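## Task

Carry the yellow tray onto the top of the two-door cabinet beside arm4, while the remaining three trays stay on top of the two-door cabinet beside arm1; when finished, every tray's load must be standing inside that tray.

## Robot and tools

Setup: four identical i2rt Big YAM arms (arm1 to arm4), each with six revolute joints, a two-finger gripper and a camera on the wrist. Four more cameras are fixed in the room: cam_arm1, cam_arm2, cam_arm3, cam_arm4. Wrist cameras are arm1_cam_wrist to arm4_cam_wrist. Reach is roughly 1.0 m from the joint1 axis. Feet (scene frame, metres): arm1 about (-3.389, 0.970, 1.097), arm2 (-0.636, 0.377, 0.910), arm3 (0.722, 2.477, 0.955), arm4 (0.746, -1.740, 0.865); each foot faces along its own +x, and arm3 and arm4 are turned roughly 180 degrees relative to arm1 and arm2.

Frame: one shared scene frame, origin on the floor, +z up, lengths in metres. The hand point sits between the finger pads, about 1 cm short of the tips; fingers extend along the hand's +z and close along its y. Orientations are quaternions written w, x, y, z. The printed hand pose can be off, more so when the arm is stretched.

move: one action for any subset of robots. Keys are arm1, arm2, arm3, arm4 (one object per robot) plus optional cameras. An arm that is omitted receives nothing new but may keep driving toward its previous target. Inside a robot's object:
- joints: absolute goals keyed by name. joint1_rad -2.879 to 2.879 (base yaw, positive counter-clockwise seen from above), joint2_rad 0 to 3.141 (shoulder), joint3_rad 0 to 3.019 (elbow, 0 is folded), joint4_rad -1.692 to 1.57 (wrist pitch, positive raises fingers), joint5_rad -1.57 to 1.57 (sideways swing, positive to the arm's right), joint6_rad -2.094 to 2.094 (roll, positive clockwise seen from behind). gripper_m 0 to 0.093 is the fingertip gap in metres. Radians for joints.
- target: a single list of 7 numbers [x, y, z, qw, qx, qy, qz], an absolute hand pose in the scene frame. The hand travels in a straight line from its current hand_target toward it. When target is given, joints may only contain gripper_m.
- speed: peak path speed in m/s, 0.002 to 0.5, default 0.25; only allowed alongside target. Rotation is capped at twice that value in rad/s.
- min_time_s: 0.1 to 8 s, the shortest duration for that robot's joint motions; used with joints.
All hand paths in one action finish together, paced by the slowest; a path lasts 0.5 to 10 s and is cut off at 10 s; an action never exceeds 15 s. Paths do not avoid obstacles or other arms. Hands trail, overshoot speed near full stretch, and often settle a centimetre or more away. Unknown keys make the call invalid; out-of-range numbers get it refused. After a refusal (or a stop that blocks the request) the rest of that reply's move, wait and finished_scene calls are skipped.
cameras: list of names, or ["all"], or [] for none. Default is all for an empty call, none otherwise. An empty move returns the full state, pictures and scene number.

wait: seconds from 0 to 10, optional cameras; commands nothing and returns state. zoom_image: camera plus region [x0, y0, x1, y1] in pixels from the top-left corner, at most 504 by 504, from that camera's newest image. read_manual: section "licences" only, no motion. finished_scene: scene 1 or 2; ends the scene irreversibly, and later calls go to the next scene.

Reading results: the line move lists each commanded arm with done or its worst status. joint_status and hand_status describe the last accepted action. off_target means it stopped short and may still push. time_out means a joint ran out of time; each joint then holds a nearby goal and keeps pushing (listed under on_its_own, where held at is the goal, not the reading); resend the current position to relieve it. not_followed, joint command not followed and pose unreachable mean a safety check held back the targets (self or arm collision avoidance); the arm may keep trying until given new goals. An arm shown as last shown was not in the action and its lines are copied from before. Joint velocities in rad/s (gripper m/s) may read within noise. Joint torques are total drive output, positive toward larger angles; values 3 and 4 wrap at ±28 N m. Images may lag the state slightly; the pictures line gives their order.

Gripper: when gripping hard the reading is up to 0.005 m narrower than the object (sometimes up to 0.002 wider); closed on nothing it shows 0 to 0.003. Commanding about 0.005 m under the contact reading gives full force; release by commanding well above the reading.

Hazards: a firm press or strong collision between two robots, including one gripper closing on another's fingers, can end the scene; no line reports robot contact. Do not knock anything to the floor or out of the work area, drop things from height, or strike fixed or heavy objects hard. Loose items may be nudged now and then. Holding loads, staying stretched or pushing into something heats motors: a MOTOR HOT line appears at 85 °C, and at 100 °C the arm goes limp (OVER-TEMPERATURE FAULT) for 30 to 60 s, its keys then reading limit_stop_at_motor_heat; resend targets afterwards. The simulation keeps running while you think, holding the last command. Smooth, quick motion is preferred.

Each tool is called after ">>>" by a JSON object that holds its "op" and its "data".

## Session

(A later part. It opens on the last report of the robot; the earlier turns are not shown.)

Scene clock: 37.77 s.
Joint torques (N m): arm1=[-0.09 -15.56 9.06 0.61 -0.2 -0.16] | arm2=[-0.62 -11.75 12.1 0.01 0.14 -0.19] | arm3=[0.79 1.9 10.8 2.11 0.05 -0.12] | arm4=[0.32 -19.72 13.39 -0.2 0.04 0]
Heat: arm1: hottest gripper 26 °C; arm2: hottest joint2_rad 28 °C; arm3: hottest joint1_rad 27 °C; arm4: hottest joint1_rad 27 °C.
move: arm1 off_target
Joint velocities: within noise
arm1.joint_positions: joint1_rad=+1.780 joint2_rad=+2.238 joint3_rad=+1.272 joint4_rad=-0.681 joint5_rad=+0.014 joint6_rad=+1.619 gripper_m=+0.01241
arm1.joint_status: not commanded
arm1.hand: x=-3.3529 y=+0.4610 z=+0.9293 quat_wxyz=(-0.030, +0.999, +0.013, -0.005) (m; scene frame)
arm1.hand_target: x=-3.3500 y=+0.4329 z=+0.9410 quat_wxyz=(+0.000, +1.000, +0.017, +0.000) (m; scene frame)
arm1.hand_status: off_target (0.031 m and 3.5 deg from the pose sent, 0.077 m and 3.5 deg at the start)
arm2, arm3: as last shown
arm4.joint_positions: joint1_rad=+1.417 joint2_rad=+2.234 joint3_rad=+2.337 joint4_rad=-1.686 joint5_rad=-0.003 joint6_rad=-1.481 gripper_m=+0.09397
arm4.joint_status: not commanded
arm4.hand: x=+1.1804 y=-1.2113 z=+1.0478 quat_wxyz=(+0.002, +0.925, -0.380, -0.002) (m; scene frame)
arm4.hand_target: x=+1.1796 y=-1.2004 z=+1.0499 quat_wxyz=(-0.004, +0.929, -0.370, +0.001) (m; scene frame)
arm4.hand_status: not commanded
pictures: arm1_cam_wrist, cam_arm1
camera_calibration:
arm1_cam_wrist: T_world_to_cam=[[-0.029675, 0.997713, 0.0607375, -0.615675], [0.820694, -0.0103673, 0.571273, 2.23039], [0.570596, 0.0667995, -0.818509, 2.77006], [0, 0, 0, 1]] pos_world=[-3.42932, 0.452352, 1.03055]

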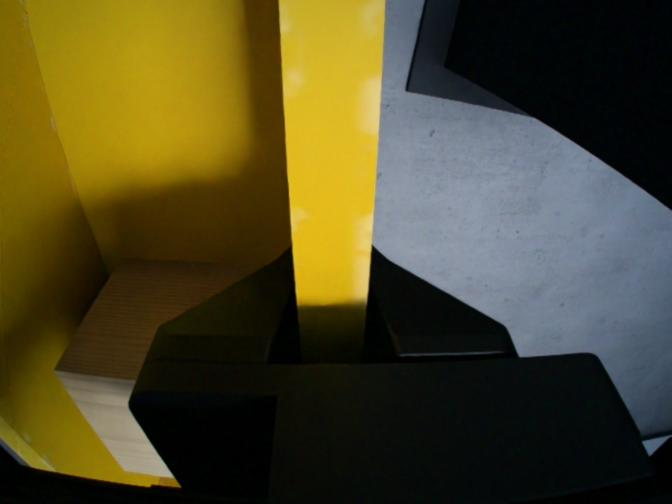

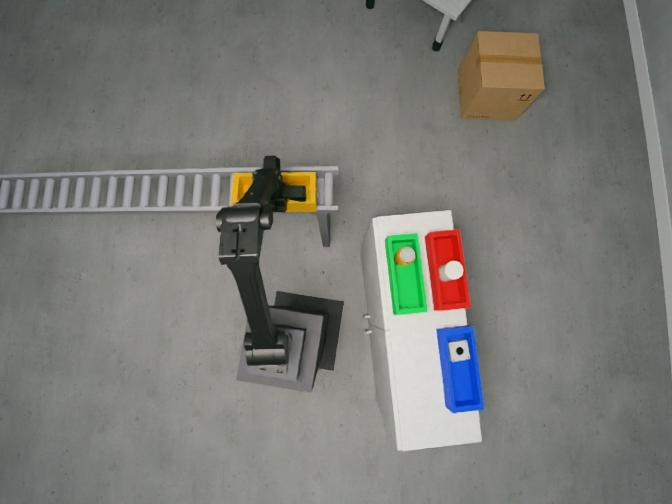

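>>> {"op": "move", "data": {"arm1": {"target":[-3.35,0.410,0.89,0.03,0.9994,0.0166,0.003],"speed":0.1}, "cameras": ["cam_arm1"]}}

>>> {"op": "zoom_image", "data": {"camera": "cam_arm1", "region": [180, 120, 380, 270]}}

Scene clock: 40.40 s.
Joint torques (N m): arm1=[-0.38 -14.74 7.99 0.84 -0.13 -0.14] | arm2=[-0.62 -11.75 12.1 0.02 0.14 -0.19] | arm3=[1.08 1.96 10.71 2.13 0.05 -0.12] | arm4=[0.26 -19.78 13.39 -0.2 0.03 0]
Heat: arm1: hottest gripper 26 °C; arm2: hottest joint2_rad 28 °C; arm3: hottest joint1_rad 27 °C; arm4: hottest joint1_rad 27 °C.
move: arm1 off_target
Joint velocities: within noise
arm1.joint_positions: joint1_rad=+1.780 joint2_rad=+2.334 joint3_rad=+1.332 joint4_rad=-0.551 joint5_rad=+0.009 joint6_rad=+1.612 gripper_m=+0.01241
arm1.joint_status: not commanded
arm1.hand: x=-3.3492 y=+0.4257 z=+0.8929 quat_wxyz=(+0.017, +1.000, +0.016, +0.000) (m; scene frame)
arm1.hand_target: x=-3.3500 y=+0.4105 z=+0.8904 quat_wxyz=(+0.030, +0.999, +0.017, +0.003) (m; scene frame)
arm1.hand_status: off_target (0.016 m and 1.6 deg from the pose sent, 0.065 m and 7.0 deg at the start)
arm2, arm3, arm4: as last shown
pictures: cam_arm1

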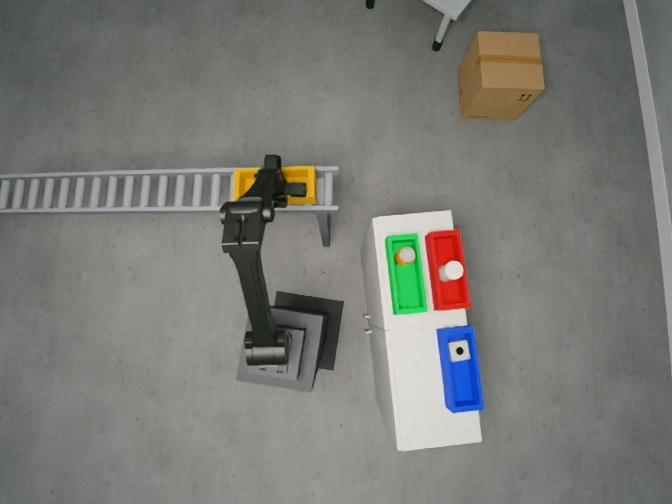

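Scaled by 2.520 from the camera's 672x504 image, which has a finer 960x720 frame.

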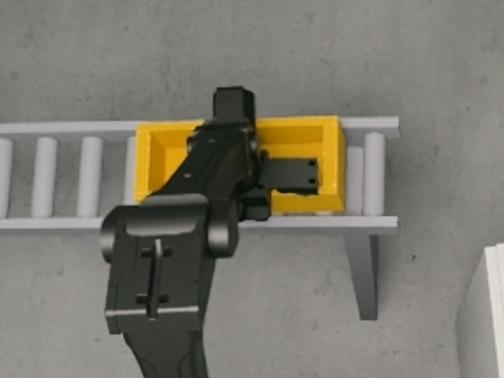

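>>> {"op": "move", "data": {"arm1": {"target":[-3.35,0.404,0.862,0.015,0.9996,0.0166,0.0],"speed":0.08}, "cameras": ["cam_arm1"]}}

>>> {"op": "zoom_image", "data": {"camera": "cam_arm1", "region": [180, 120, 380, 270]}}

Scene clock: 41.87 s.
Joint torques (N m): arm1=[-0.32 -11.22 9.42 1.46 0.04 -0.24] | arm2=[-0.62 -11.69 12.1 0.02 0.14 -0.19] | arm3=[0.79 1.79 10.78 2.14 0.05 -0.11] | arm4=[0.26 -19.72 13.39 -0.2 0.04 0]
Heat: arm1: hottest gripper 26 °C; arm2: hottest joint2_rad 28 °C; arm3: hottest joint1_rad 27 °C; arm4: hottest joint1_rad 27 °C.
move: arm1 off_target
Joint velocities: within noise
arm1.joint_positions: joint1_rad=+1.780 joint2_rad=+2.356 joint3_rad=+1.379 joint4_rad=-0.580 joint5_rad=+0.009 joint6_rad=+1.620 gripper_m=+0.01241
arm1.joint_status: not commanded
arm1.hand: x=-3.3483 y=+0.4137 z=+0.8914 quat_wxyz=(+0.015, +1.000, +0.012, +0.000) (m; scene frame)
arm1.hand_target: x=-3.3500 y=+0.4063 z=+0.8634 quat_wxyz=(+0.015, +1.000, +0.017, +0.000) (m; scene frame)
arm1.hand_status: off_target (0.031 m and 0.5 deg from the pose sent, 0.038 m and 0.2 deg at the start)
arm2, arm3, arm4: as last shown
pictures: cam_arm1

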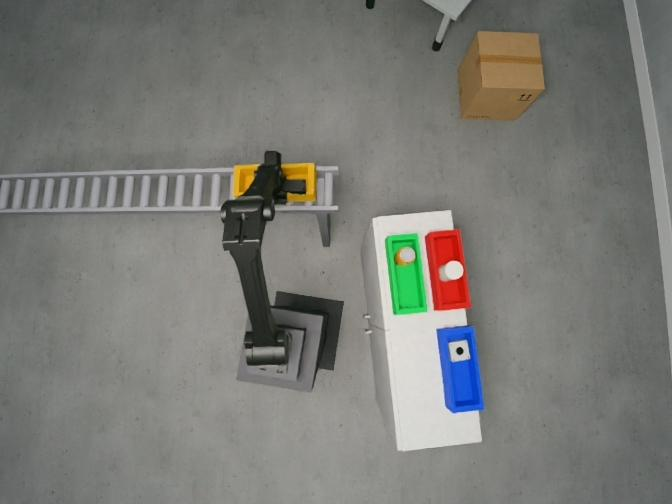

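Scaled by 2.520 from the camera's 672x504 image, which has a finer 960x720 frame.

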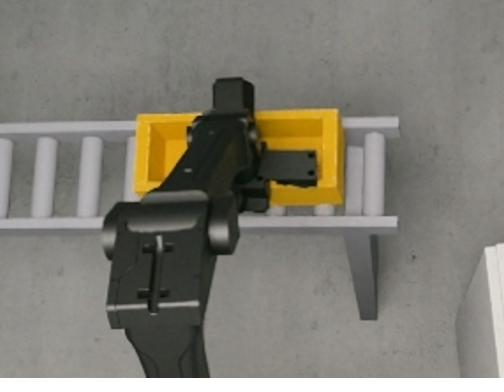

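>>> {"op": "move", "data": {"arm1": {"target":[-3.35,0.420,0.90,0.01,0.9996,0.0166,0.0],"speed":0.1}}}

>>> {"op": "move", "data": {"arm1": {"target":[-3.35,0.418,0.865,0.01,0.9996,0.0166,0.0],"speed":0.06}, "cameras": ["cam_arm1"]}}

>>> {"op": "zoom_image", "data": {"camera": "cam_arm1", "region": [180, 120, 380, 270]}}

Scene clock: 43.40 s.
Joint torques (N m): arm1=[-0.21 -17.49 4.67 -0.35 0.02 -0.15] | arm2=[-0.62 -11.69 12.1 0.02 0.14 -0.2] | arm3=[0.91 1.96 10.78 2.17 0.05 -0.12] | arm4=[0.26 -19.72 13.39 -0.2 0.04 0]
Heat: arm1: hottest gripper 26 °C; arm2: hottest joint2_rad 28 °C; arm3: hottest joint1_rad 27 °C; arm4: hottest joint1_rad 27 °C.
move: arm1 done
Joint velocities: within noise
arm1.joint_positions: joint1_rad=+1.780 joint2_rad=+2.347 joint3_rad=+1.367 joint4_rad=-0.584 joint5_rad=+0.009 joint6_rad=+1.616 gripper_m=+0.01241
arm1.joint_status: not commanded
arm1.hand: x=-3.3487 y=+0.4186 z=+0.8933 quat_wxyz=(+0.011, +1.000, +0.014, +0.000) (m; scene frame)
arm1.hand_target: x=-3.3499 y=+0.4200 z=+0.8999 quat_wxyz=(+0.010, +1.000, +0.017, +0.000) (m; scene frame)
arm1.hand_status: done (0.007 m and 0.3 deg from the pose sent, 0.011 m and 0.8 deg at the start)
arm2, arm3, arm4: as last shown
pictures: none

Scene clock: 44.50 s.
Joint torques (N m): arm1=[-0.21 -12.28 6.83 1.68 0.02 -0.16] | arm2=[-0.62 -11.69 12.1 0.02 0.14 -0.19] | arm3=[0.91 1.85 10.76 2.14 0.04 -0.12] | arm4=[0.26 -19.72 13.39 -0.2 0.03 0]
Heat: arm1: hottest gripper 26 °C; arm2: hottest joint2_rad 28 °C; arm3: hottest joint1_rad 27 °C; arm4: hottest joint1_rad 27 °C.
move: arm1 off_target
Joint velocities: within noise
arm1.joint_positions: joint1_rad=+1.780 joint2_rad=+2.350 joint3_rad=+1.367 joint4_rad=-0.576 joint5_rad=+0.009 joint6_rad=+1.615 gripper_m=+0.01241
arm1.joint_status: not commanded
arm1.hand: x=-3.3486 y=+0.4177 z=+0.8917 quat_wxyz=(+0.013, +1.000, +0.014, +0.000) (m; scene frame)
arm1.hand_target: x=-3.3499 y=+0.4194 z=+0.8661 quat_wxyz=(+0.010, +1.000, +0.017, +0.000) (m; scene frame)
arm1.hand_status: off_target (0.027 m and 0.5 deg from the pose sent, 0.028 m and 0.3 deg at the start)
arm2, arm3, arm4: as last shown
pictures: cam_arm1

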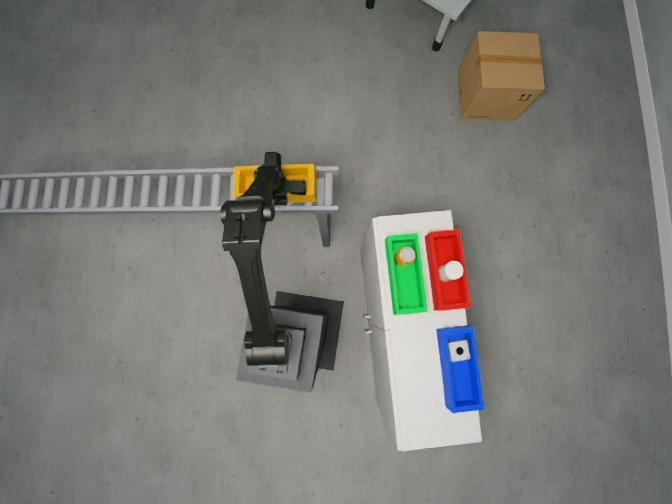

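Scaled by 2.520 from the camera's 672x504 image, which has a finer 960x720 frame.

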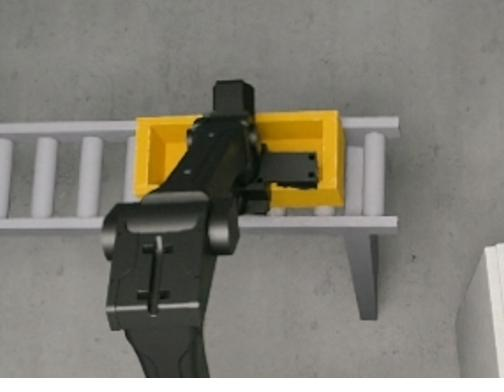

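>>> {"op": "move", "data": {"arm1": {"target":[-3.35,0.434,0.935,0.01,0.9996,0.0166,0.0],"speed":0.1}}}

>>> {"op": "move", "data": {"arm1": {"target":[-3.35,0.424,0.875,0.005,0.9997,0.0166,0.0],"speed":0.06}, "cameras": ["cam_arm1"]}}

>>> {"op": "zoom_image", "data": {"camera": "cam_arm1", "region": [180, 120, 380, 270]}}

Scene clock: 46.40 s.
Joint torques (N m): arm1=[-0.03 -17.73 5.85 -0.05 -0.07 -0.14] | arm2=[-0.62 -11.75 12.1 0.01 0.14 -0.19] | arm3=[0.97 2.02 10.73 2.15 0.05 -0.12] | arm4=[0.26 -19.72 13.39 -0.2 0.03 0]
Heat: arm1: hottest gripper 26 °C; arm2: hottest joint2_rad 28 °C; arm3: hottest joint1_rad 27 °C; arm4: hottest joint1_rad 27 °C.
move: arm1 off_target
Joint velocities: within noise
arm1.joint_positions: joint1_rad=+1.780 joint2_rad=+2.264 joint3_rad=+1.287 joint4_rad=-0.621 joint5_rad=+0.012 joint6_rad=+1.619 gripper_m=+0.01241
arm1.joint_status: not commanded
arm1.hand: x=-3.3513 y=+0.4453 z=+0.9193 quat_wxyz=(-0.005, +1.000, +0.013, -0.003) (m; scene frame)
arm1.hand_target: x=-3.3499 y=+0.4342 z=+0.9348 quat_wxyz=(+0.010, +1.000, +0.017, +0.000) (m; scene frame)
arm1.hand_status: off_target (0.019 m and 1.8 deg from the pose sent, 0.046 m and 0.5 deg at the start)
arm2, arm3, arm4: as last shown
pictures: none

Scene clock: 47.93 s.
Joint torques (N m): arm1=[-0.21 -13.16 7.39 0.61 0.05 -0.11] | arm2=[-0.62 -11.69 12.08 0.02 0.14 -0.19] | arm3=[0.91 1.96 10.76 2.18 0.04 -0.12] | arm4=[0.26 -19.72 13.39 -0.2 0.03 0.01]
Heat: arm1: hottest gripper 26 °C; arm2: hottest joint2_rad 28 °C; arm3: hottest joint1_rad 27 °C; arm4: hottest joint1_rad 27 °C.
move: arm1 off_target
Joint velocities: within noise
arm1.joint_positions: joint1_rad=+1.780 joint2_rad=+2.342 joint3_rad=+1.342 joint4_rad=-0.571 joint5_rad=+0.008 joint6_rad=+1.613 gripper_m=+0.01241
arm1.joint_status: not commanded
arm1.hand: x=-3.3491 y=+0.4275 z=+0.8908 quat_wxyz=(+0.008, +1.000, +0.016, +0.000) (m; scene frame)
arm1.hand_target: x=-3.3500 y=+0.4247 z=+0.8754 quat_wxyz=(+0.005, +1.000, +0.017, +0.000) (m; scene frame)
arm1.hand_status: off_target (0.016 m and 0.3 deg from the pose sent, 0.049 m and 1.3 deg at the start)
arm2, arm4: as last shown
arm3.joint_positions: joint1_rad=-0.869 joint2_rad=+0.639 joint3_rad=+1.368 joint4_rad=-1.495 joint5_rad=-0.125 joint6_rad=+0.677 gripper_m=+0.09396
arm3.joint_status: not commanded
arm3.hand: x=+0.9311 y=+2.4316 z=+1.4532 quat_wxyz=(-0.381, -0.410, -0.818, -0.131) (m; scene frame)
arm3.hand_target: x=+0.9299 y=+2.4320 z=+1.4659 quat_wxyz=(-0.395, -0.406, -0.813, -0.133) (m; scene frame)
arm3.hand_status: not commanded
pictures: cam_arm1

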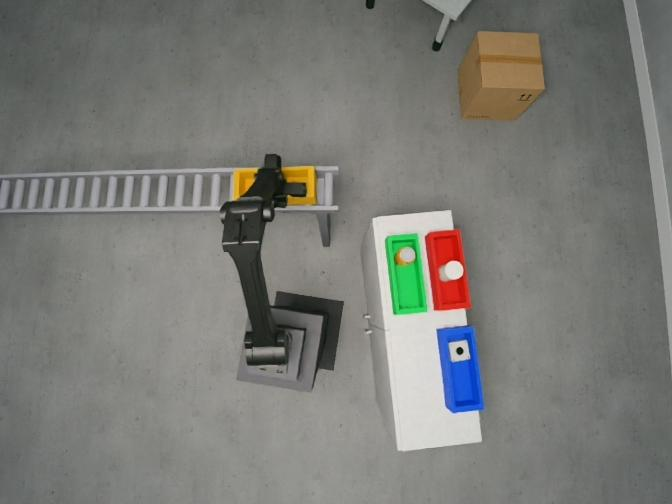

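Scaled by 2.520 from the camera's 672x504 image, which has a finer 960x720 frame.

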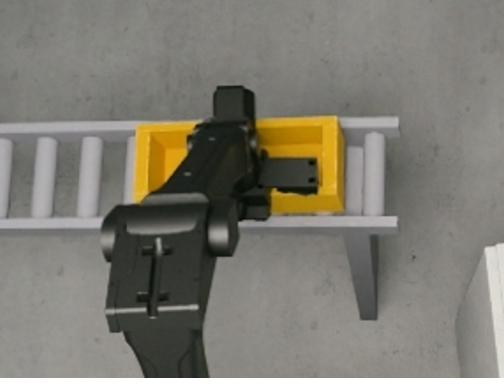

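>>> {"op": "move", "data": {"arm1": {"target":[-3.35,0.438,0.872,0.0,0.9998,0.0166,0.0],"speed":0.05}, "cameras": ["cam_arm1"]}}

>>> {"op": "zoom_image", "data": {"camera": "cam_arm1", "region": [180, 120, 380, 270]}}

>>> {"op": "move", "data": {"cameras": ["arm2_cam_wrist"]}}

>>> {"op": "zoom_image", "data": {"camera": "arm2_cam_wrist", "region": [200, 0, 400, 150]}}

Scene clock: 49.47 s.
Joint torques (N m): arm1=[-0.09 -13.92 4.25 1.2 0.03 -0.09] | arm2=[-0.56 -11.75 12.1 0.02 0.14 -0.19] | arm3=[0.97 1.85 10.78 2.18 0.05 -0.12] | arm4=[0.26 -19.72 13.39 -0.2 0.03 0]
Heat: arm1: hottest gripper 26 °C; arm2: hottest joint3_rad 29 °C; arm3: hottest joint1_rad 27 °C; arm4: hottest joint1_rad 27 °C.
move: arm1 off_target
Joint velocities: within noise
arm1.joint_positions: joint1_rad=+1.780 joint2_rad=+2.342 joint3_rad=+1.339 joint4_rad=-0.566 joint5_rad=+0.008 joint6_rad=+1.613 gripper_m=+0.01241
arm1.joint_status: not commanded
arm1.hand: x=-3.3491 y=+0.4277 z=+0.8902 quat_wxyz=(+0.009, +1.000, +0.016, +0.000) (m; scene frame)
arm1.hand_target: x=-3.3500 y=+0.4385 z=+0.8726 quat_wxyz=(+0.000, +1.000, +0.017, +0.000) (m; scene frame)
arm1.hand_status: off_target (0.021 m and 1.0 deg from the pose sent, 0.022 m and 0.9 deg at the start)
arm2.joint_positions: joint1_rad=-0.125 joint2_rad=+1.549 joint3_rad=+1.233 joint4_rad=-1.315 joint5_rad=+0.001 joint6_rad=-0.126 gripper_m=+0.09396
arm2.joint_status: not commanded
arm2.hand: x=-1.0605 y=+0.4344 z=+1.0572 quat_wxyz=(+0.005, +1.000, -0.002, +0.026) (m; scene frame)
arm2.hand_target: x=-1.0788 y=+0.4398 z=+1.0803 quat_wxyz=(+0.000, +1.000, +0.000, -0.001) (m; scene frame)
arm2.hand_status: not commanded
arm3, arm4: as last shown
pictures: cam_arm1

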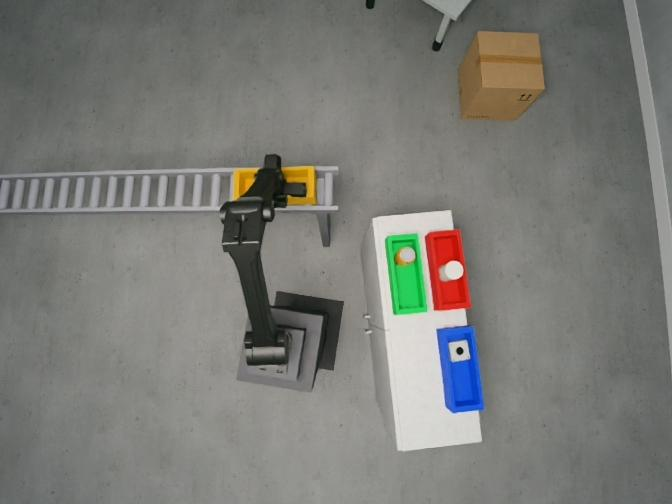

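Scaled by 2.520 from the camera's 672x504 image, which has a finer 960x720 frame.

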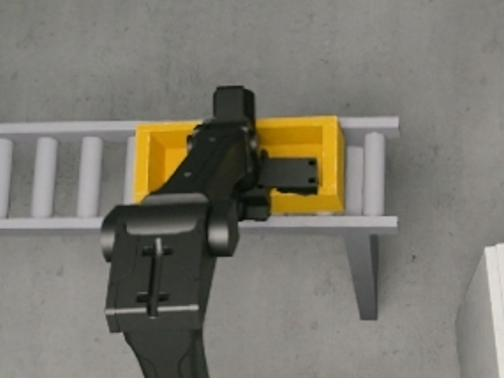

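Scene clock: 49.47 s.
Joint torques (N m): arm1=[-0.09 -13.92 4.25 1.2 0.03 -0.09] | arm2=[-0.56 -11.75 12.1 0.02 0.14 -0.19] | arm3=[0.97 1.85 10.78 2.18 0.05 -0.12] | arm4=[0.26 -19.72 13.39 -0.2 0.03 0]
Heat: arm1: hottest gripper 26 °C; arm2: hottest joint3_rad 29 °C; arm3: hottest joint1_rad 27 °C; arm4: hottest joint1_rad 27 °C.
Joint velocities: within noise
arm1.joint_positions: joint1_rad=+1.780 joint2_rad=+2.342 joint3_rad=+1.339 joint4_rad=-0.566 joint5_rad=+0.008 joint6_rad=+1.613 gripper_m=+0.01241
arm1.joint_status: not commanded
arm1.hand: x=-3.3491 y=+0.4277 z=+0.8902 quat_wxyz=(+0.009, +1.000, +0.016, +0.000) (m; scene frame)
arm1.hand_target: x=-3.3500 y=+0.4385 z=+0.8726 quat_wxyz=(+0.000, +1.000, +0.017, +0.000) (m; scene frame)
arm1.hand_status: off_target (0.021 m and 1.0 deg from the pose sent, 0.022 m and 0.9 deg at the start)
arm2.joint_positions: joint1_rad=-0.125 joint2_rad=+1.549 joint3_rad=+1.233 joint4_rad=-1.315 joint5_rad=+0.001 joint6_rad=-0.126 gripper_m=+0.09396
arm2.joint_status: not commanded
arm2.hand: x=-1.0605 y=+0.4344 z=+1.0572 quat_wxyz=(+0.005, +1.000, -0.002, +0.026) (m; scene frame)
arm2.hand_target: x=-1.0788 y=+0.4398 z=+1.0803 quat_wxyz=(+0.000, +1.000, +0.000, -0.001) (m; scene frame)
arm2.hand_status: not commanded
arm3.joint_positions: joint1_rad=-0.869 joint2_rad=+0.639 joint3_rad=+1.368 joint4_rad=-1.495 joint5_rad=-0.125 joint6_rad=+0.677 gripper_m=+0.09396
arm3.joint_status: not commanded
arm3.hand: x=+0.9311 y=+2.4316 z=+1.4532 quat_wxyz=(-0.381, -0.410, -0.818, -0.131) (m; scene frame)
arm3.hand_target: x=+0.9299 y=+2.4320 z=+1.4659 quat_wxyz=(-0.395, -0.406, -0.813, -0.133) (m; scene frame)
arm3.hand_status: not commanded
arm4.joint_positions: joint1_rad=+1.417 joint2_rad=+2.234 joint3_rad=+2.337 joint4_rad=-1.686 joint5_rad=-0.003 joint6_rad=-1.481 gripper_m=+0.09397
arm4.joint_status: not commanded
arm4.hand: x=+1.1804 y=-1.2113 z=+1.0478 quat_wxyz=(+0.002, +0.925, -0.380, -0.002) (m; scene frame)
arm4.hand_target: x=+1.1796 y=-1.2004 z=+1.0499 quat_wxyz=(-0.004, +0.929, -0.370, +0.001) (m; scene frame)
arm4.hand_status: not commanded
pictures: arm2_cam_wrist
camera_calibration:
arm2_cam_wrist: T_world_to_cam=[[-0.0312558, 0.999511, -0.000270337, -0.472278], [0.779867, 0.0245564, 0.625463, 0.15868], [0.625165, 0.0193385, -0.780253, 1.60397], [0, 0, 0, 1]] pos_world=[-1.14125, 0.437132, 1.15213]

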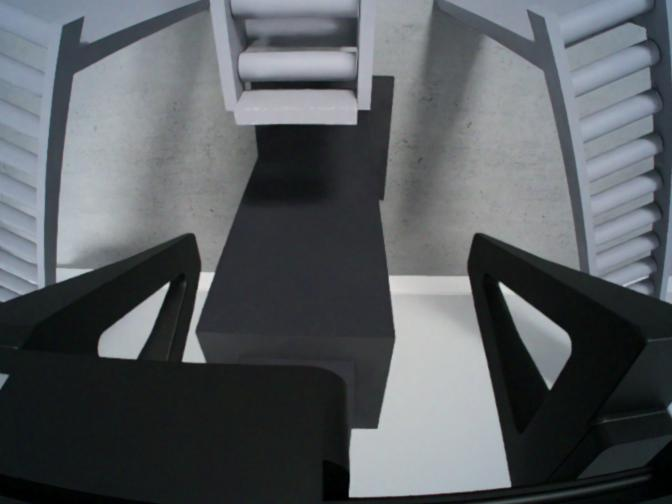

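Scaled by 2.520 from the camera's 672x504 image, which has a finer 960x720 frame.

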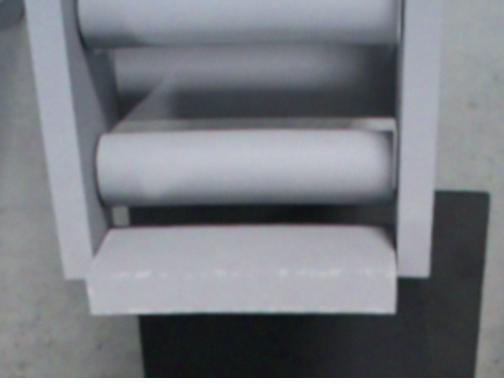

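>>> {"op": "move", "data": {"arm1": {"target":[-3.35,0.44,0.93,0.0,0.9998,0.0166,0.0],"speed":0.1}}}

>>> {"op": "move", "data": {"arm1": {"target":[-3.35,0.43,0.865,0.0,0.9998,0.0166,0.0],"speed":0.06}, "cameras": ["cam_arm1"]}}

>>> {"op": "zoom_image", "data": {"camera": "cam_arm1", "region": [220, 150, 350, 230]}}

Scene clock: 52.23 s.
Joint torques (N m): arm1=[-0.03 -17.08 5.76 -0.06 -0.05 -0.16] | arm2=[-0.67 -11.75 12.1 0.02 0.14 -0.19] | arm3=[0.91 1.85 10.73 2.11 0.05 -0.11] | arm4=[0.26 -19.72 13.39 -0.2 0.04 0]
Heat: arm1: hottest gripper 26 °C; arm2: hottest joint3_rad 29 °C; arm3: hottest joint1_rad 27 °C; arm4: hottest joint1_rad 27 °C.
move: arm1 off_target
Joint velocities: within noise
arm1.joint_positions: joint1_rad=+1.780 joint2_rad=+2.270 joint3_rad=+1.284 joint4_rad=-0.631 joint5_rad=+0.010 joint6_rad=+1.620 gripper_m=+0.01241
arm1.joint_status: not commanded
arm1.hand: x=-3.3514 y=+0.4515 z=+0.9155 quat_wxyz=(-0.015, +1.000, +0.012, -0.002) (m; scene frame)
arm1.hand_target: x=-3.3499 y=+0.4402 z=+0.9299 quat_wxyz=(+0.000, +1.000, +0.017, +0.000) (m; scene frame)
arm1.hand_status: off_target (0.019 m and 1.8 deg from the pose sent, 0.042 m and 1.1 deg at the start)
arm2, arm3, arm4: as last shown
pictures: none

Scene clock: 53.83 s.
Joint torques (N m): arm1=[-0.5 -12.28 6.91 0.7 0.08 -0.11] | arm2=[-0.62 -11.75 12.08 0.02 0.14 -0.2] | arm3=[0.91 1.79 10.76 2.15 0.05 -0.12] | arm4=[0.32 -19.72 13.39 -0.2 0.03 0]
Heat: arm1: hottest gripper 26 °C; arm2: hottest joint3_rad 29 °C; arm3: hottest joint1_rad 27 °C; arm4: hottest joint1_rad 27 °C.
move: arm1 off_target
Joint velocities: within noise
arm1.joint_positions: joint1_rad=+1.780 joint2_rad=+2.344 joint3_rad=+1.340 joint4_rad=-0.560 joint5_rad=+0.007 joint6_rad=+1.614 gripper_m=+0.01241
arm1.joint_status: not commanded
arm1.hand: x=-3.3489 y=+0.4269 z=+0.8890 quat_wxyz=(+0.011, +1.000, +0.015, +0.001) (m; scene frame)
arm1.hand_target: x=-3.3500 y=+0.4310 z=+0.8659 quat_wxyz=(+0.000, +1.000, +0.017, +0.000) (m; scene frame)
arm1.hand_status: off_target (0.024 m and 1.3 deg from the pose sent, 0.055 m and 1.8 deg at the start)
arm2, arm3, arm4: as last shown
pictures: cam_arm1

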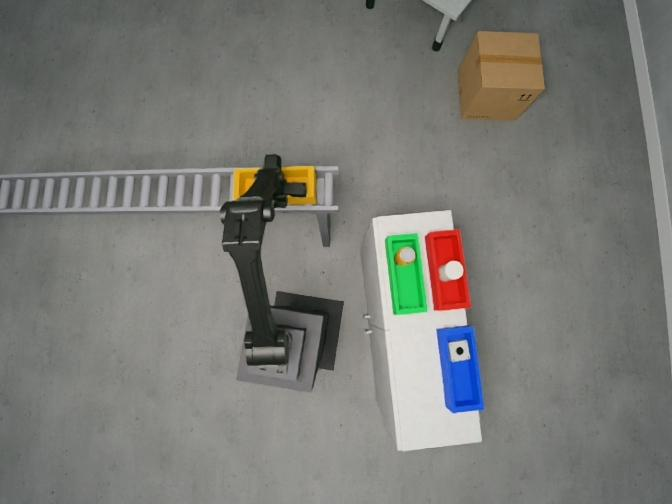

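Scaled by 3.877 from the camera's 672x504 image, which has a finer 960x720 frame.

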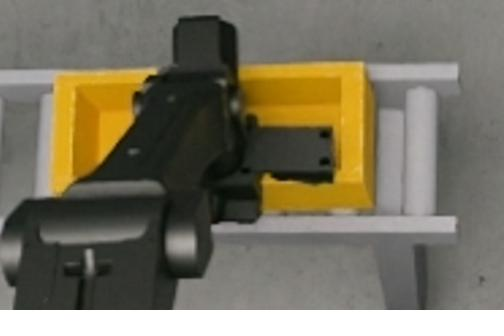

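>>> {"op": "move", "data": {"arm1": {"joints":{"gripper_m":0.04}}, "cameras": ["cam_arm1","arm1_cam_wrist"]}}

>>> {"op": "zoom_image", "data": {"camera": "cam_arm1", "region": [220, 150, 350, 230]}}

Scene clock: 55.00 s.
Joint torques (N m): arm1=[0.09 -13.45 5.98 0.54 0.1 -0.12] | arm2=[-0.62 -11.75 12.08 0.02 0.14 -0.2] | arm3=[0.85 1.79 10.81 2.13 0.05 -0.11] | arm4=[0.32 -19.72 13.41 -0.2 0.04 0]
Heat: arm1: hottest gripper 26 °C; arm2: hottest joint3_rad 29 °C; arm3: hottest joint1_rad 27 °C; arm4: hottest joint1_rad 27 °C.
move: arm1 done
Joint velocities: within noise
arm1.joint_positions: joint1_rad=+1.780 joint2_rad=+2.360 joint3_rad=+1.348 joint4_rad=-0.554 joint5_rad=+0.006 joint6_rad=+1.614 gripper_m=+0.03991
arm1.joint_status: all done
arm1.hand: x=-3.3486 y=+0.4260 z=+0.8824 quat_wxyz=(+0.010, +1.000, +0.015, +0.001) (m; scene frame)
arm1.hand_target: x=-3.3500 y=+0.4311 z=+0.8658 quat_wxyz=(+0.000, +1.000, +0.017, +0.000) (m; scene frame)
arm1.hand_status: not commanded
arm2, arm3, arm4: as last shown
pictures: arm1_cam_wrist, cam_arm1
camera_calibration:
arm1_cam_wrist: T_world_to_cam=[[-0.034603, 0.999207, -0.019678, -0.523934], [0.812499, 0.0395913, 0.581616, 2.19542], [0.581934, 0.00413731, -0.813225, 2.79161], [0, 0, 0, 1]] pos_world=[-3.42644, 0.425049, 0.983004]

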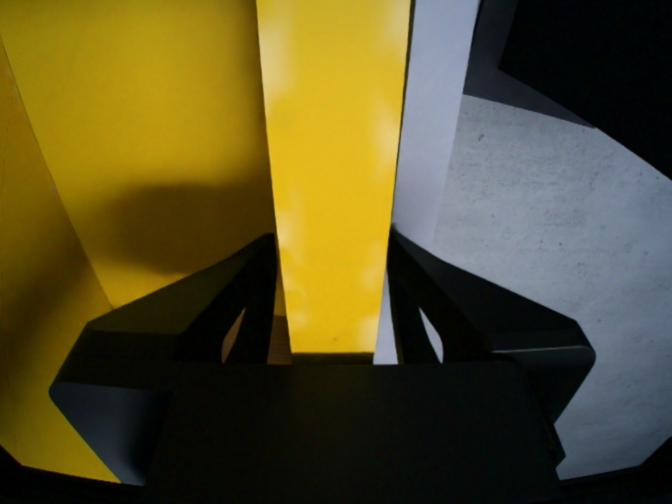

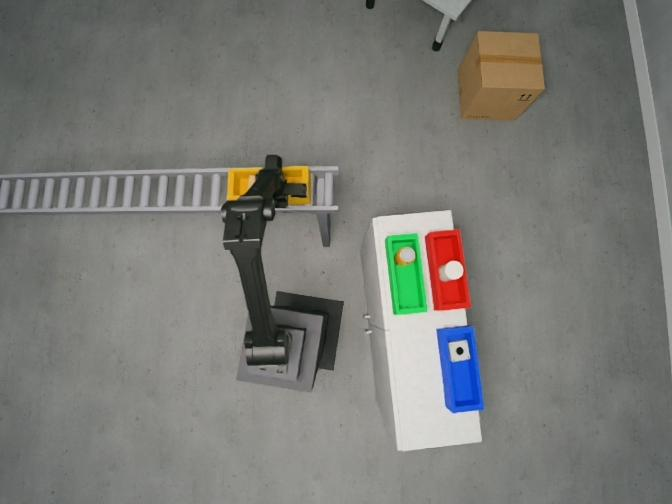

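Scaled by 3.877 from the camera's 672x504 image, which has a finer 960x720 frame.

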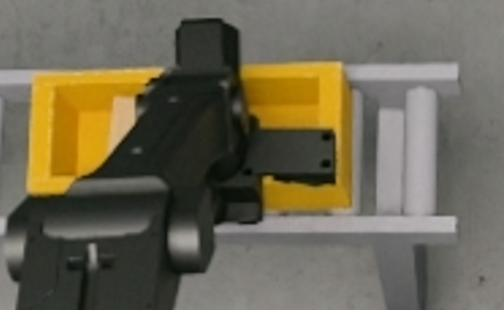

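>>> {"op": "move", "data": {"arm1": {"target":[-3.35,0.435,1.05,0,0.9999,0.0166,0],"speed":0.3}, "cameras": ["cam_arm1","arm2_cam_wrist","cam_arm2"]}}

>>> {"op": "wait", "data": {"seconds": 5, "cameras": ["cam_arm1","cam_arm2","arm2_cam_wrist"]}}

Scene clock: 56.93 s.
Joint torques (N m): arm1=[0.03 -13.68 8.1 -0.31 0.17 -0.07] | arm2=[-0.67 -11.75 12.1 0.02 0.14 -0.19] | arm3=[0.97 1.9 10.77 2.17 0.04 -0.11] | arm4=[0.32 -19.72 13.39 -0.2 0.03 0.01]
Heat: arm1: hottest gripper 26 °C; arm2: hottest joint3_rad 29 °C; arm3: hottest joint1_rad 27 °C; arm4: hottest joint1_rad 27 °C.
move: arm1 done
Joint velocities: within noise
arm1.joint_positions: joint1_rad=+1.780 joint2_rad=+2.010 joint3_rad=+1.311 joint4_rad=-0.871 joint5_rad=+0.004 joint6_rad=+1.612 gripper_m=+0.03996
arm1.joint_status: not commanded
arm1.hand: x=-3.3500 y=+0.4339 z=+1.0558 quat_wxyz=(+0.008, +1.000, +0.016, +0.002) (m; scene frame)
arm1.hand_target: x=-3.3499 y=+0.4352 z=+1.0500 quat_wxyz=(+0.000, +1.000, +0.017, +0.000) (m; scene frame)
arm1.hand_status: done (0.006 m and 1.0 deg from the pose sent, 0.168 m and 1.2 deg at the start)
arm2, arm3, arm4: as last shown
pictures: arm2_cam_wrist, cam_arm1, cam_arm2
camera_calibration:
arm2_cam_wrist: T_world_to_cam=[[-0.0312558, 0.999511, -0.000270337, -0.472278], [0.779867, 0.0245564, 0.625463, 0.15868], [0.625165, 0.0193385, -0.780253, 1.60397], [0, 0, 0, 1]] pos_world=[-1.14125, 0.437132, 1.15213]

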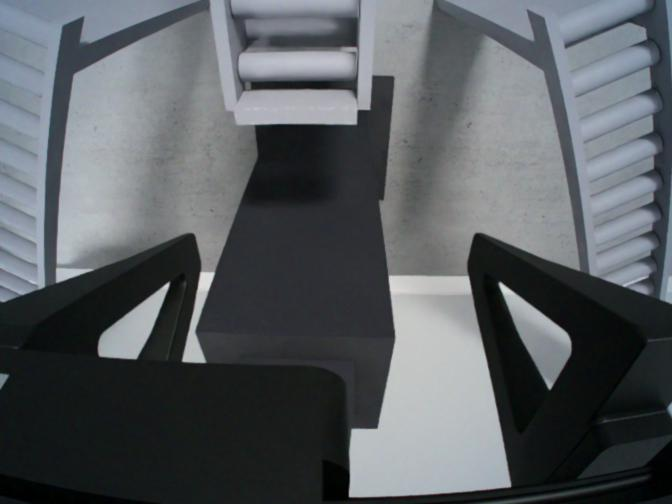

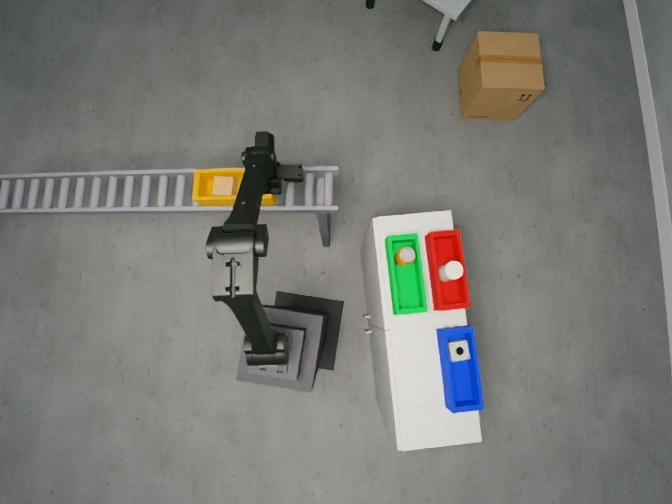

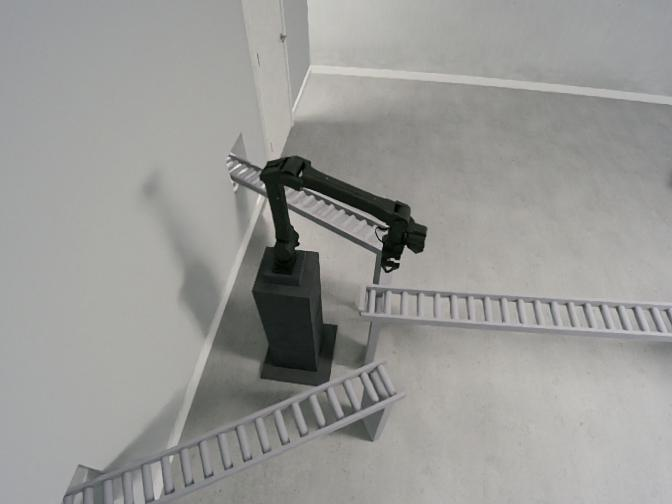

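Scene clock: 61.93 s.
Joint torques (N m): arm1=[0.03 -13.74 8.09 -0.21 0.17 -0.07] | arm2=[-0.62 -11.75 12.08 0.03 0.14 -0.19] | arm3=[0.91 1.85 10.74 2.19 0.05 -0.13] | arm4=[0.32 -19.78 13.39 -0.18 0.03 0.01]
Heat: arm1: hottest gripper 26 °C; arm2: hottest joint3_rad 30 °C; arm3: hottest joint1_rad 27 °C; arm4: hottest joint1_rad 27 °C.
Joint velocities: within noise
arm1.joint_positions: joint1_rad=+1.780 joint2_rad=+2.010 joint3_rad=+1.311 joint4_rad=-0.871 joint5_rad=+0.004 joint6_rad=+1.612 gripper_m=+0.03996
arm1.joint_status: not commanded
arm1.hand: x=-3.3500 y=+0.4339 z=+1.0558 quat_wxyz=(+0.008, +1.000, +0.016, +0.002) (m; scene frame)
arm1.hand_target: x=-3.3499 y=+0.4352 z=+1.0500 quat_wxyz=(+0.000, +1.000, +0.017, +0.000) (m; scene frame)
arm1.hand_status: done (0.006 m and 1.0 deg from the pose sent, 0.168 m and 1.2 deg at the start)
arm2.joint_positions: joint1_rad=-0.125 joint2_rad=+1.549 joint3_rad=+1.233 joint4_rad=-1.315 joint5_rad=+0.001 joint6_rad=-0.126 gripper_m=+0.09396
arm2.joint_status: not commanded
arm2.hand: x=-1.0605 y=+0.4344 z=+1.0572 quat_wxyz=(+0.005, +1.000, -0.002, +0.026) (m; scene frame)
arm2.hand_target: x=-1.0788 y=+0.4398 z=+1.0803 quat_wxyz=(+0.000, +1.000, +0.000, -0.001) (m; scene frame)
arm2.hand_status: not commanded
arm3.joint_positions: joint1_rad=-0.869 joint2_rad=+0.639 joint3_rad=+1.368 joint4_rad=-1.495 joint5_rad=-0.125 joint6_rad=+0.677 gripper_m=+0.09396
arm3.joint_status: not commanded
arm3.hand: x=+0.9311 y=+2.4316 z=+1.4532 quat_wxyz=(-0.381, -0.410, -0.818, -0.131) (m; scene frame)
arm3.hand_target: x=+0.9299 y=+2.4320 z=+1.4659 quat_wxyz=(-0.395, -0.406, -0.813, -0.133) (m; scene frame)
arm3.hand_status: not commanded
arm4.joint_positions: joint1_rad=+1.417 joint2_rad=+2.234 joint3_rad=+2.337 joint4_rad=-1.686 joint5_rad=-0.003 joint6_rad=-1.481 gripper_m=+0.09397
arm4.joint_status: not commanded
arm4.hand: x=+1.1804 y=-1.2113 z=+1.0478 quat_wxyz=(+0.002, +0.925, -0.380, -0.002) (m; scene frame)
arm4.hand_target: x=+1.1796 y=-1.2004 z=+1.0499 quat_wxyz=(-0.004, +0.929, -0.370, +0.001) (m; scene frame)
arm4.hand_status: not commanded
wait: 5.00 s; at rest by 0.27 s
pictures: arm2_cam_wrist, cam_arm1, cam_arm2
camera_calibration:
arm2_cam_wrist: T_world_to_cam=[[-0.0312558, 0.999511, -0.000270337, -0.472278], [0.779867, 0.0245564, 0.625463, 0.15868], [0.625165, 0.0193385, -0.780253, 1.60397], [0, 0, 0, 1]] pos_world=[-1.14125, 0.437132, 1.15213]

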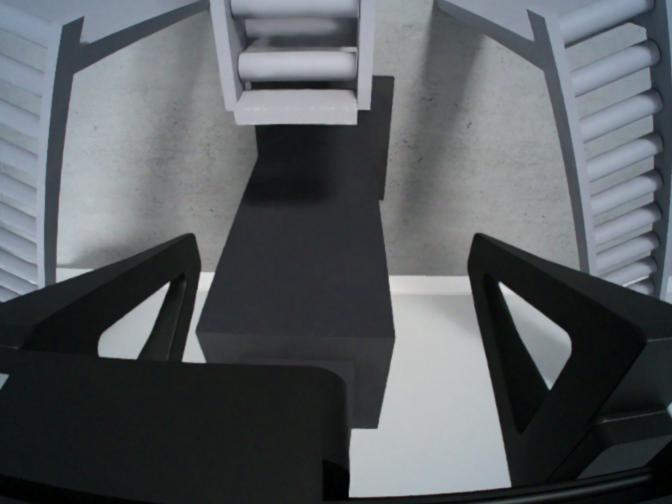

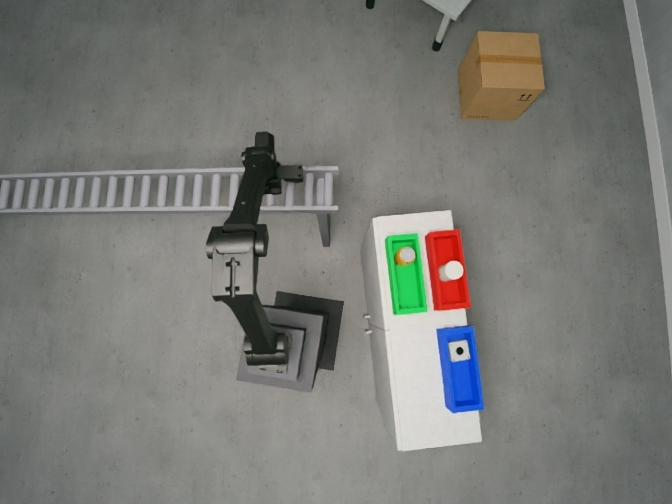

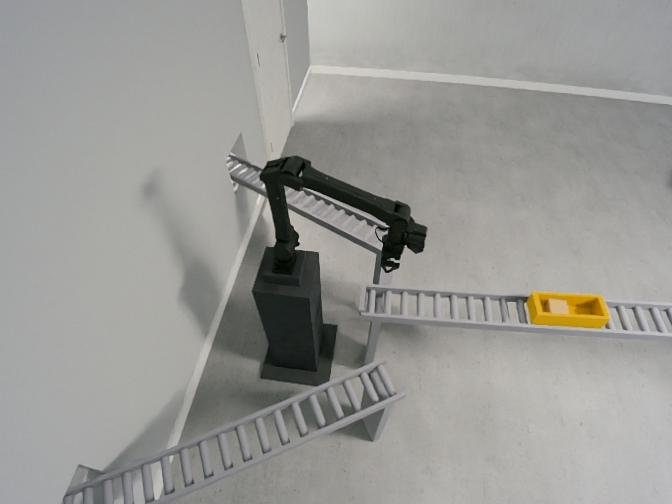

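>>> {"op": "move", "data": {"arm2": {"target":[-1.2,0.465,0.94,0,1,0,0]}}}

>>> {"op": "wait", "data": {"seconds": 3, "cameras": ["arm2_cam_wrist","cam_arm2"]}}

>>> {"op": "zoom_image", "data": {"camera": "cam_arm2", "region": [330, 220, 530, 370]}}

Scene clock: 65.40 s.
Joint torques (N m): arm1=[0.03 -13.68 8.09 -0.2 0.17 -0.07] | arm2=[-0.85 -15.68 11.11 0.57 0.12 -0.19] | arm3=[0.97 1.85 10.76 2.14 0.05 -0.12] | arm4=[0.26 -19.72 13.39 -0.2 0.03 0]
Heat: arm1: hottest gripper 26 °C; arm2: hottest joint3_rad 30 °C; arm3: hottest joint1_rad 27 °C; arm4: hottest joint2_rad 28 °C.
move: arm2 off_target
Joint velocities: within noise
arm1, arm3, arm4: as last shown
arm2.joint_positions: joint1_rad=-0.138 joint2_rad=+1.966 joint3_rad=+1.437 joint4_rad=-1.101 joint5_rad=+0.002 joint6_rad=-0.143 gripper_m=+0.09396
arm2.joint_status: not commanded
arm2.hand: x=-1.1749 y=+0.4562 z=+0.9273 quat_wxyz=(+0.005, +1.000, +0.000, +0.026) (m; scene frame)
arm2.hand_target: x=-1.1987 y=+0.4649 z=+0.9407 quat_wxyz=(+0.000, +1.000, +0.000, +0.000) (m; scene frame)
arm2.hand_status: off_target (0.029 m and 3.0 deg from the pose sent, 0.185 m and 3.1 deg at the start)
pictures: none

Scene clock: 68.40 s.
Joint torques (N m): arm1=[0.09 -13.68 8.09 -0.21 0.17 -0.07] | arm2=[-0.85 -15.68 11.11 0.57 0.12 -0.19] | arm3=[0.85 1.96 10.76 2.17 0.04 -0.12] | arm4=[0.26 -19.72 13.39 -0.2 0.04 0.01]
Heat: arm1: hottest gripper 25 °C; arm2: hottest joint3_rad 31 °C; arm3: hottest joint1_rad 27 °C; arm4: hottest joint2_rad 28 °C.
Joint velocities: within noise
arm1.joint_positions: joint1_rad=+1.780 joint2_rad=+2.010 joint3_rad=+1.311 joint4_rad=-0.871 joint5_rad=+0.004 joint6_rad=+1.612 gripper_m=+0.03996
arm1.joint_status: not commanded
arm1.hand: x=-3.3500 y=+0.4339 z=+1.0558 quat_wxyz=(+0.008, +1.000, +0.016, +0.002) (m; scene frame)
arm1.hand_target: x=-3.3499 y=+0.4352 z=+1.0500 quat_wxyz=(+0.000, +1.000, +0.017, +0.000) (m; scene frame)
arm1.hand_status: not commanded
arm2.joint_positions: joint1_rad=-0.138 joint2_rad=+1.966 joint3_rad=+1.437 joint4_rad=-1.101 joint5_rad=+0.002 joint6_rad=-0.143 gripper_m=+0.09396
arm2.joint_status: not commanded
arm2.hand: x=-1.1749 y=+0.4562 z=+0.9273 quat_wxyz=(+0.005, +1.000, +0.000, +0.026) (m; scene frame)
arm2.hand_target: x=-1.1987 y=+0.4649 z=+0.9407 quat_wxyz=(+0.000, +1.000, +0.000, +0.000) (m; scene frame)
arm2.hand_status: off_target (0.029 m and 3.0 deg from the pose sent, 0.185 m and 3.1 deg at the start)
arm3.joint_positions: joint1_rad=-0.869 joint2_rad=+0.639 joint3_rad=+1.368 joint4_rad=-1.495 joint5_rad=-0.125 joint6_rad=+0.677 gripper_m=+0.09396
arm3.joint_status: not commanded
arm3.hand: x=+0.9311 y=+2.4316 z=+1.4532 quat_wxyz=(-0.381, -0.410, -0.818, -0.131) (m; scene frame)
arm3.hand_target: x=+0.9299 y=+2.4320 z=+1.4659 quat_wxyz=(-0.395, -0.406, -0.813, -0.133) (m; scene frame)
arm3.hand_status: not commanded
arm4.joint_positions: joint1_rad=+1.417 joint2_rad=+2.234 joint3_rad=+2.337 joint4_rad=-1.686 joint5_rad=-0.003 joint6_rad=-1.481 gripper_m=+0.09397
arm4.joint_status: not commanded
arm4.hand: x=+1.1804 y=-1.2113 z=+1.0478 quat_wxyz=(+0.002, +0.925, -0.380, -0.002) (m; scene frame)
arm4.hand_target: x=+1.1796 y=-1.2004 z=+1.0499 quat_wxyz=(-0.004, +0.929, -0.370, +0.001) (m; scene frame)
arm4.hand_status: not commanded
wait: 3.00 s; at rest by 0.27 s
pictures: arm2_cam_wrist, cam_arm2
camera_calibration:
arm2_cam_wrist: T_world_to_cam=[[-0.0342964, 0.999411, -0.000785065, -0.500827], [0.780117, 0.027262, 0.62504, 0.328122], [0.624693, 0.0208242, -0.780592, 1.57279], [0, 0, 0, 1]] pos_world=[-1.25566, 0.458835, 1.02222]

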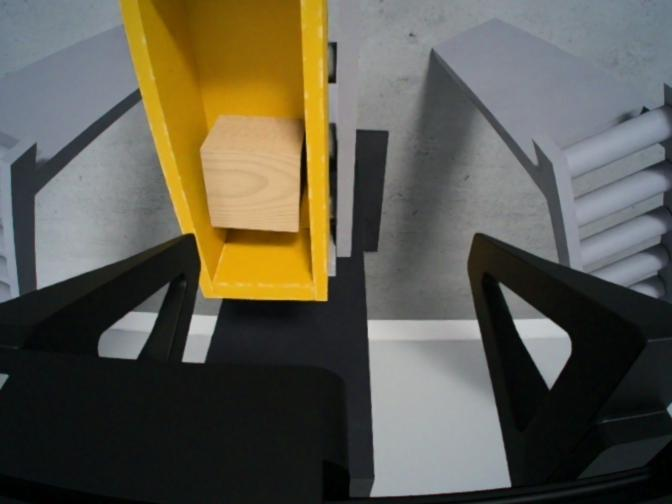

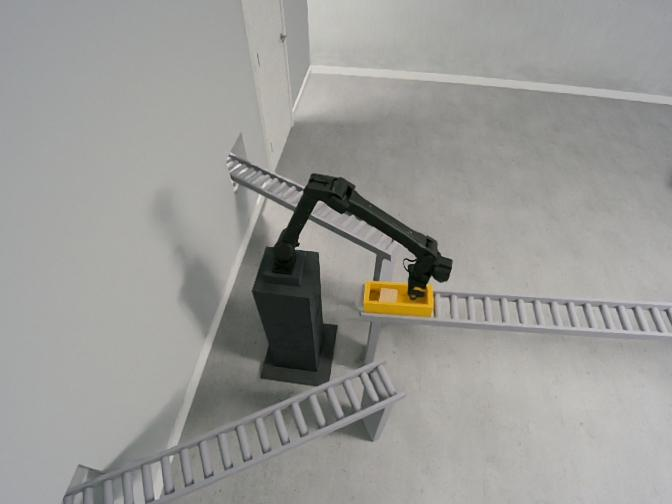

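Scaled by 2.520 from the camera's 672x504 image, which has a finer 960x720 frame.

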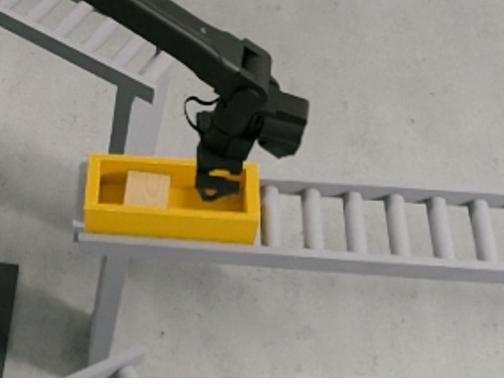

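>>> {"op": "move", "data": {"arm2": {"target":[-1.2,0.459,0.808,0,0.9998,0,-0.02],"joints":{"gripper_m":0.06}}, "cameras": ["arm2_cam_wrist"]}}

Scene clock: 70.57 s.
Joint torques (N m): arm1=[0.03 -13.68 8.09 -0.21 0.17 -0.07] | arm2=[-0.21 -17.32 6.49 0.85 -0.07 -0.11] | arm3=[0.79 1.73 10.78 2.15 0.05 -0.12] | arm4=[0.32 -19.72 13.41 -0.2 0.04 0]
Heat: arm1: hottest gripper 25 °C; arm2: hottest joint3_rad 31 °C; arm3: hottest joint1_rad 27 °C; arm4: hottest joint2_rad 28 °C.
move: arm2 done
Joint velocities: within noise
arm1, arm3, arm4: as last shown
arm2.joint_positions: joint1_rad=-0.138 joint2_rad=+2.160 joint3_rad=+1.378 joint4_rad=-0.777 joint5_rad=+0.001 joint6_rad=-0.143 gripper_m=+0.06007
arm2.joint_status: all done
arm2.hand: x=-1.1930 y=+0.4582 z=+0.8042 quat_wxyz=(+0.000, +1.000, -0.001, -0.009) (m; scene frame)
arm2.hand_target: x=-1.2000 y=+0.4590 z=+0.8081 quat_wxyz=(+0.000, +1.000, +0.000, -0.020) (m; scene frame)
arm2.hand_status: done (0.008 m and 1.2 deg from the pose sent, 0.122 m and 5.3 deg at the start)
pictures: arm2_cam_wrist
camera_calibration:
arm2_cam_wrist: T_world_to_cam=[[-0.0336639, 0.999372, 0.0110786, -0.512216], [0.822329, 0.0213969, 0.56861, 0.517531], [0.568016, 0.0282518, -0.822533, 1.4506], [0, 0, 0, 1]] pos_world=[-1.26679, 0.459839, 0.904568]

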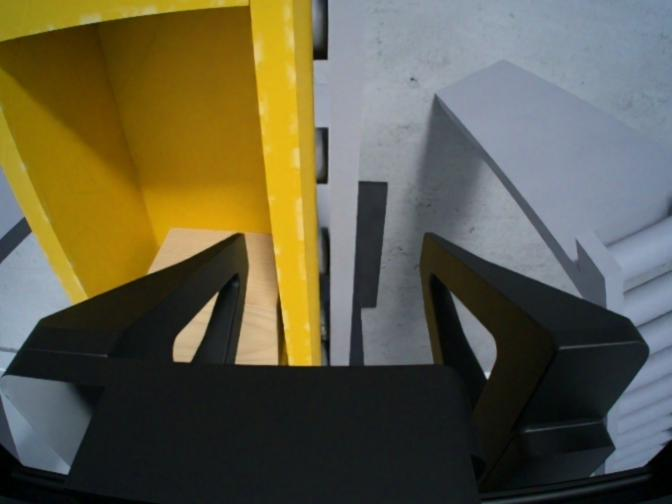

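>>> {"op": "move", "data": {"arm2": {"target":[-1.2,0.442,0.78,0,0.9999,0,-0.01],"joints":{"gripper_m":0.05},"speed":0.12}, "cameras": ["arm2_cam_wrist"]}}

>>> {"op": "move", "data": {"arm2": {"target":[-1.2,0.442,0.755,0,0.9999,0,-0.01],"speed":0.1}, "cameras": ["arm2_cam_wrist"]}}

Scene clock: 72.23 s.
Joint torques (N m): arm1=[0.03 -13.68 8.08 -0.21 0.17 -0.07] | arm2=[0.21 -16.73 6.84 0.83 0.04 0.01] | arm3=[1.03 1.79 10.77 2.13 0.04 -0.12] | arm4=[0.26 -19.72 13.39 -0.2 0.03 0]
Heat: arm1: hottest gripper 25 °C; arm2: hottest joint3_rad 31 °C; arm3: hottest joint1_rad 27 °C; arm4: hottest joint2_rad 28 °C.
move: arm2 done
Joint velocities: within noise
arm1, arm3, arm4: as last shown
arm2.joint_positions: joint1_rad=-0.112 joint2_rad=+2.203 joint3_rad=+1.378 joint4_rad=-0.749 joint5_rad=+0.001 joint6_rad=-0.123 gripper_m=+0.05007
arm2.joint_status: all done
arm2.hand: x=-1.1910 y=+0.4433 z=+0.7808 quat_wxyz=(+0.001, +1.000, +0.003, -0.002) (m; scene frame)
arm2.hand_target: x=-1.1999 y=+0.4420 z=+0.7801 quat_wxyz=(+0.000, +1.000, +0.000, -0.010) (m; scene frame)
arm2.hand_status: done (0.009 m and 1.0 deg from the pose sent, 0.030 m and 0.1 deg at the start)
pictures: arm2_cam_wrist
camera_calibration:
arm2_cam_wrist: T_world_to_cam=[[-0.0399924, 0.999165, 0.00832016, -0.502437], [0.813101, 0.0277031, 0.581463, 0.505566], [0.580748, 0.0300192, -0.81353, 1.43801], [0, 0, 0, 1]] pos_world=[-1.26629, 0.444844, 0.88008]

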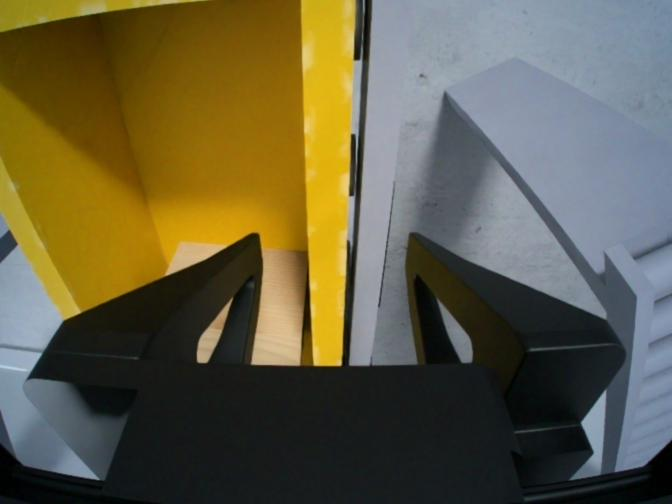

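Scene clock: 73.27 s.
Joint torques (N m): arm1=[0.03 -13.68 8.09 -0.21 0.17 -0.07] | arm2=[0.21 -16.79 6.87 0.81 0.04 0] | arm3=[0.73 1.85 10.76 2.13 0.04 -0.12] | arm4=[0.26 -19.78 13.41 -0.2 0.03 0]
Heat: arm1: hottest gripper 25 °C; arm2: hottest joint3_rad 31 °C; arm3: hottest joint1_rad 27 °C; arm4: hottest joint2_rad 28 °C.
move: arm2 off_target
Joint velocities: within noise
arm1, arm3, arm4: as last shown
arm2.joint_positions: joint1_rad=-0.112 joint2_rad=+2.251 joint3_rad=+1.378 joint4_rad=-0.705 joint5_rad=+0.001 joint6_rad=-0.123 gripper_m=+0.05007
arm2.joint_status: not commanded
arm2.hand: x=-1.1890 y=+0.4430 z=+0.7554 quat_wxyz=(+0.002, +1.000, +0.002, +0.000) (m; scene frame)
arm2.hand_target: x=-1.1999 y=+0.4420 z=+0.7552 quat_wxyz=(+0.000, +1.000, +0.000, -0.010) (m; scene frame)
arm2.hand_status: off_target (0.011 m and 1.2 deg from the pose sent, 0.027 m and 1.0 deg at the start)
pictures: arm2_cam_wrist
camera_calibration:
arm2_cam_wrist: T_world_to_cam=[[-0.0396461, 0.999183, 0.00783727, -0.501017], [0.811106, 0.0276008, 0.584248, 0.514356], [0.583554, 0.02952, -0.811537, 1.41826], [0, 0, 0, 1]] pos_world=[-1.26469, 0.444544, 0.854383]

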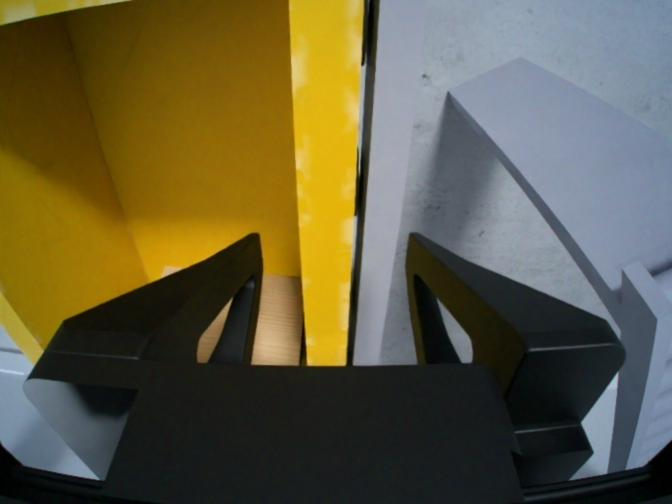

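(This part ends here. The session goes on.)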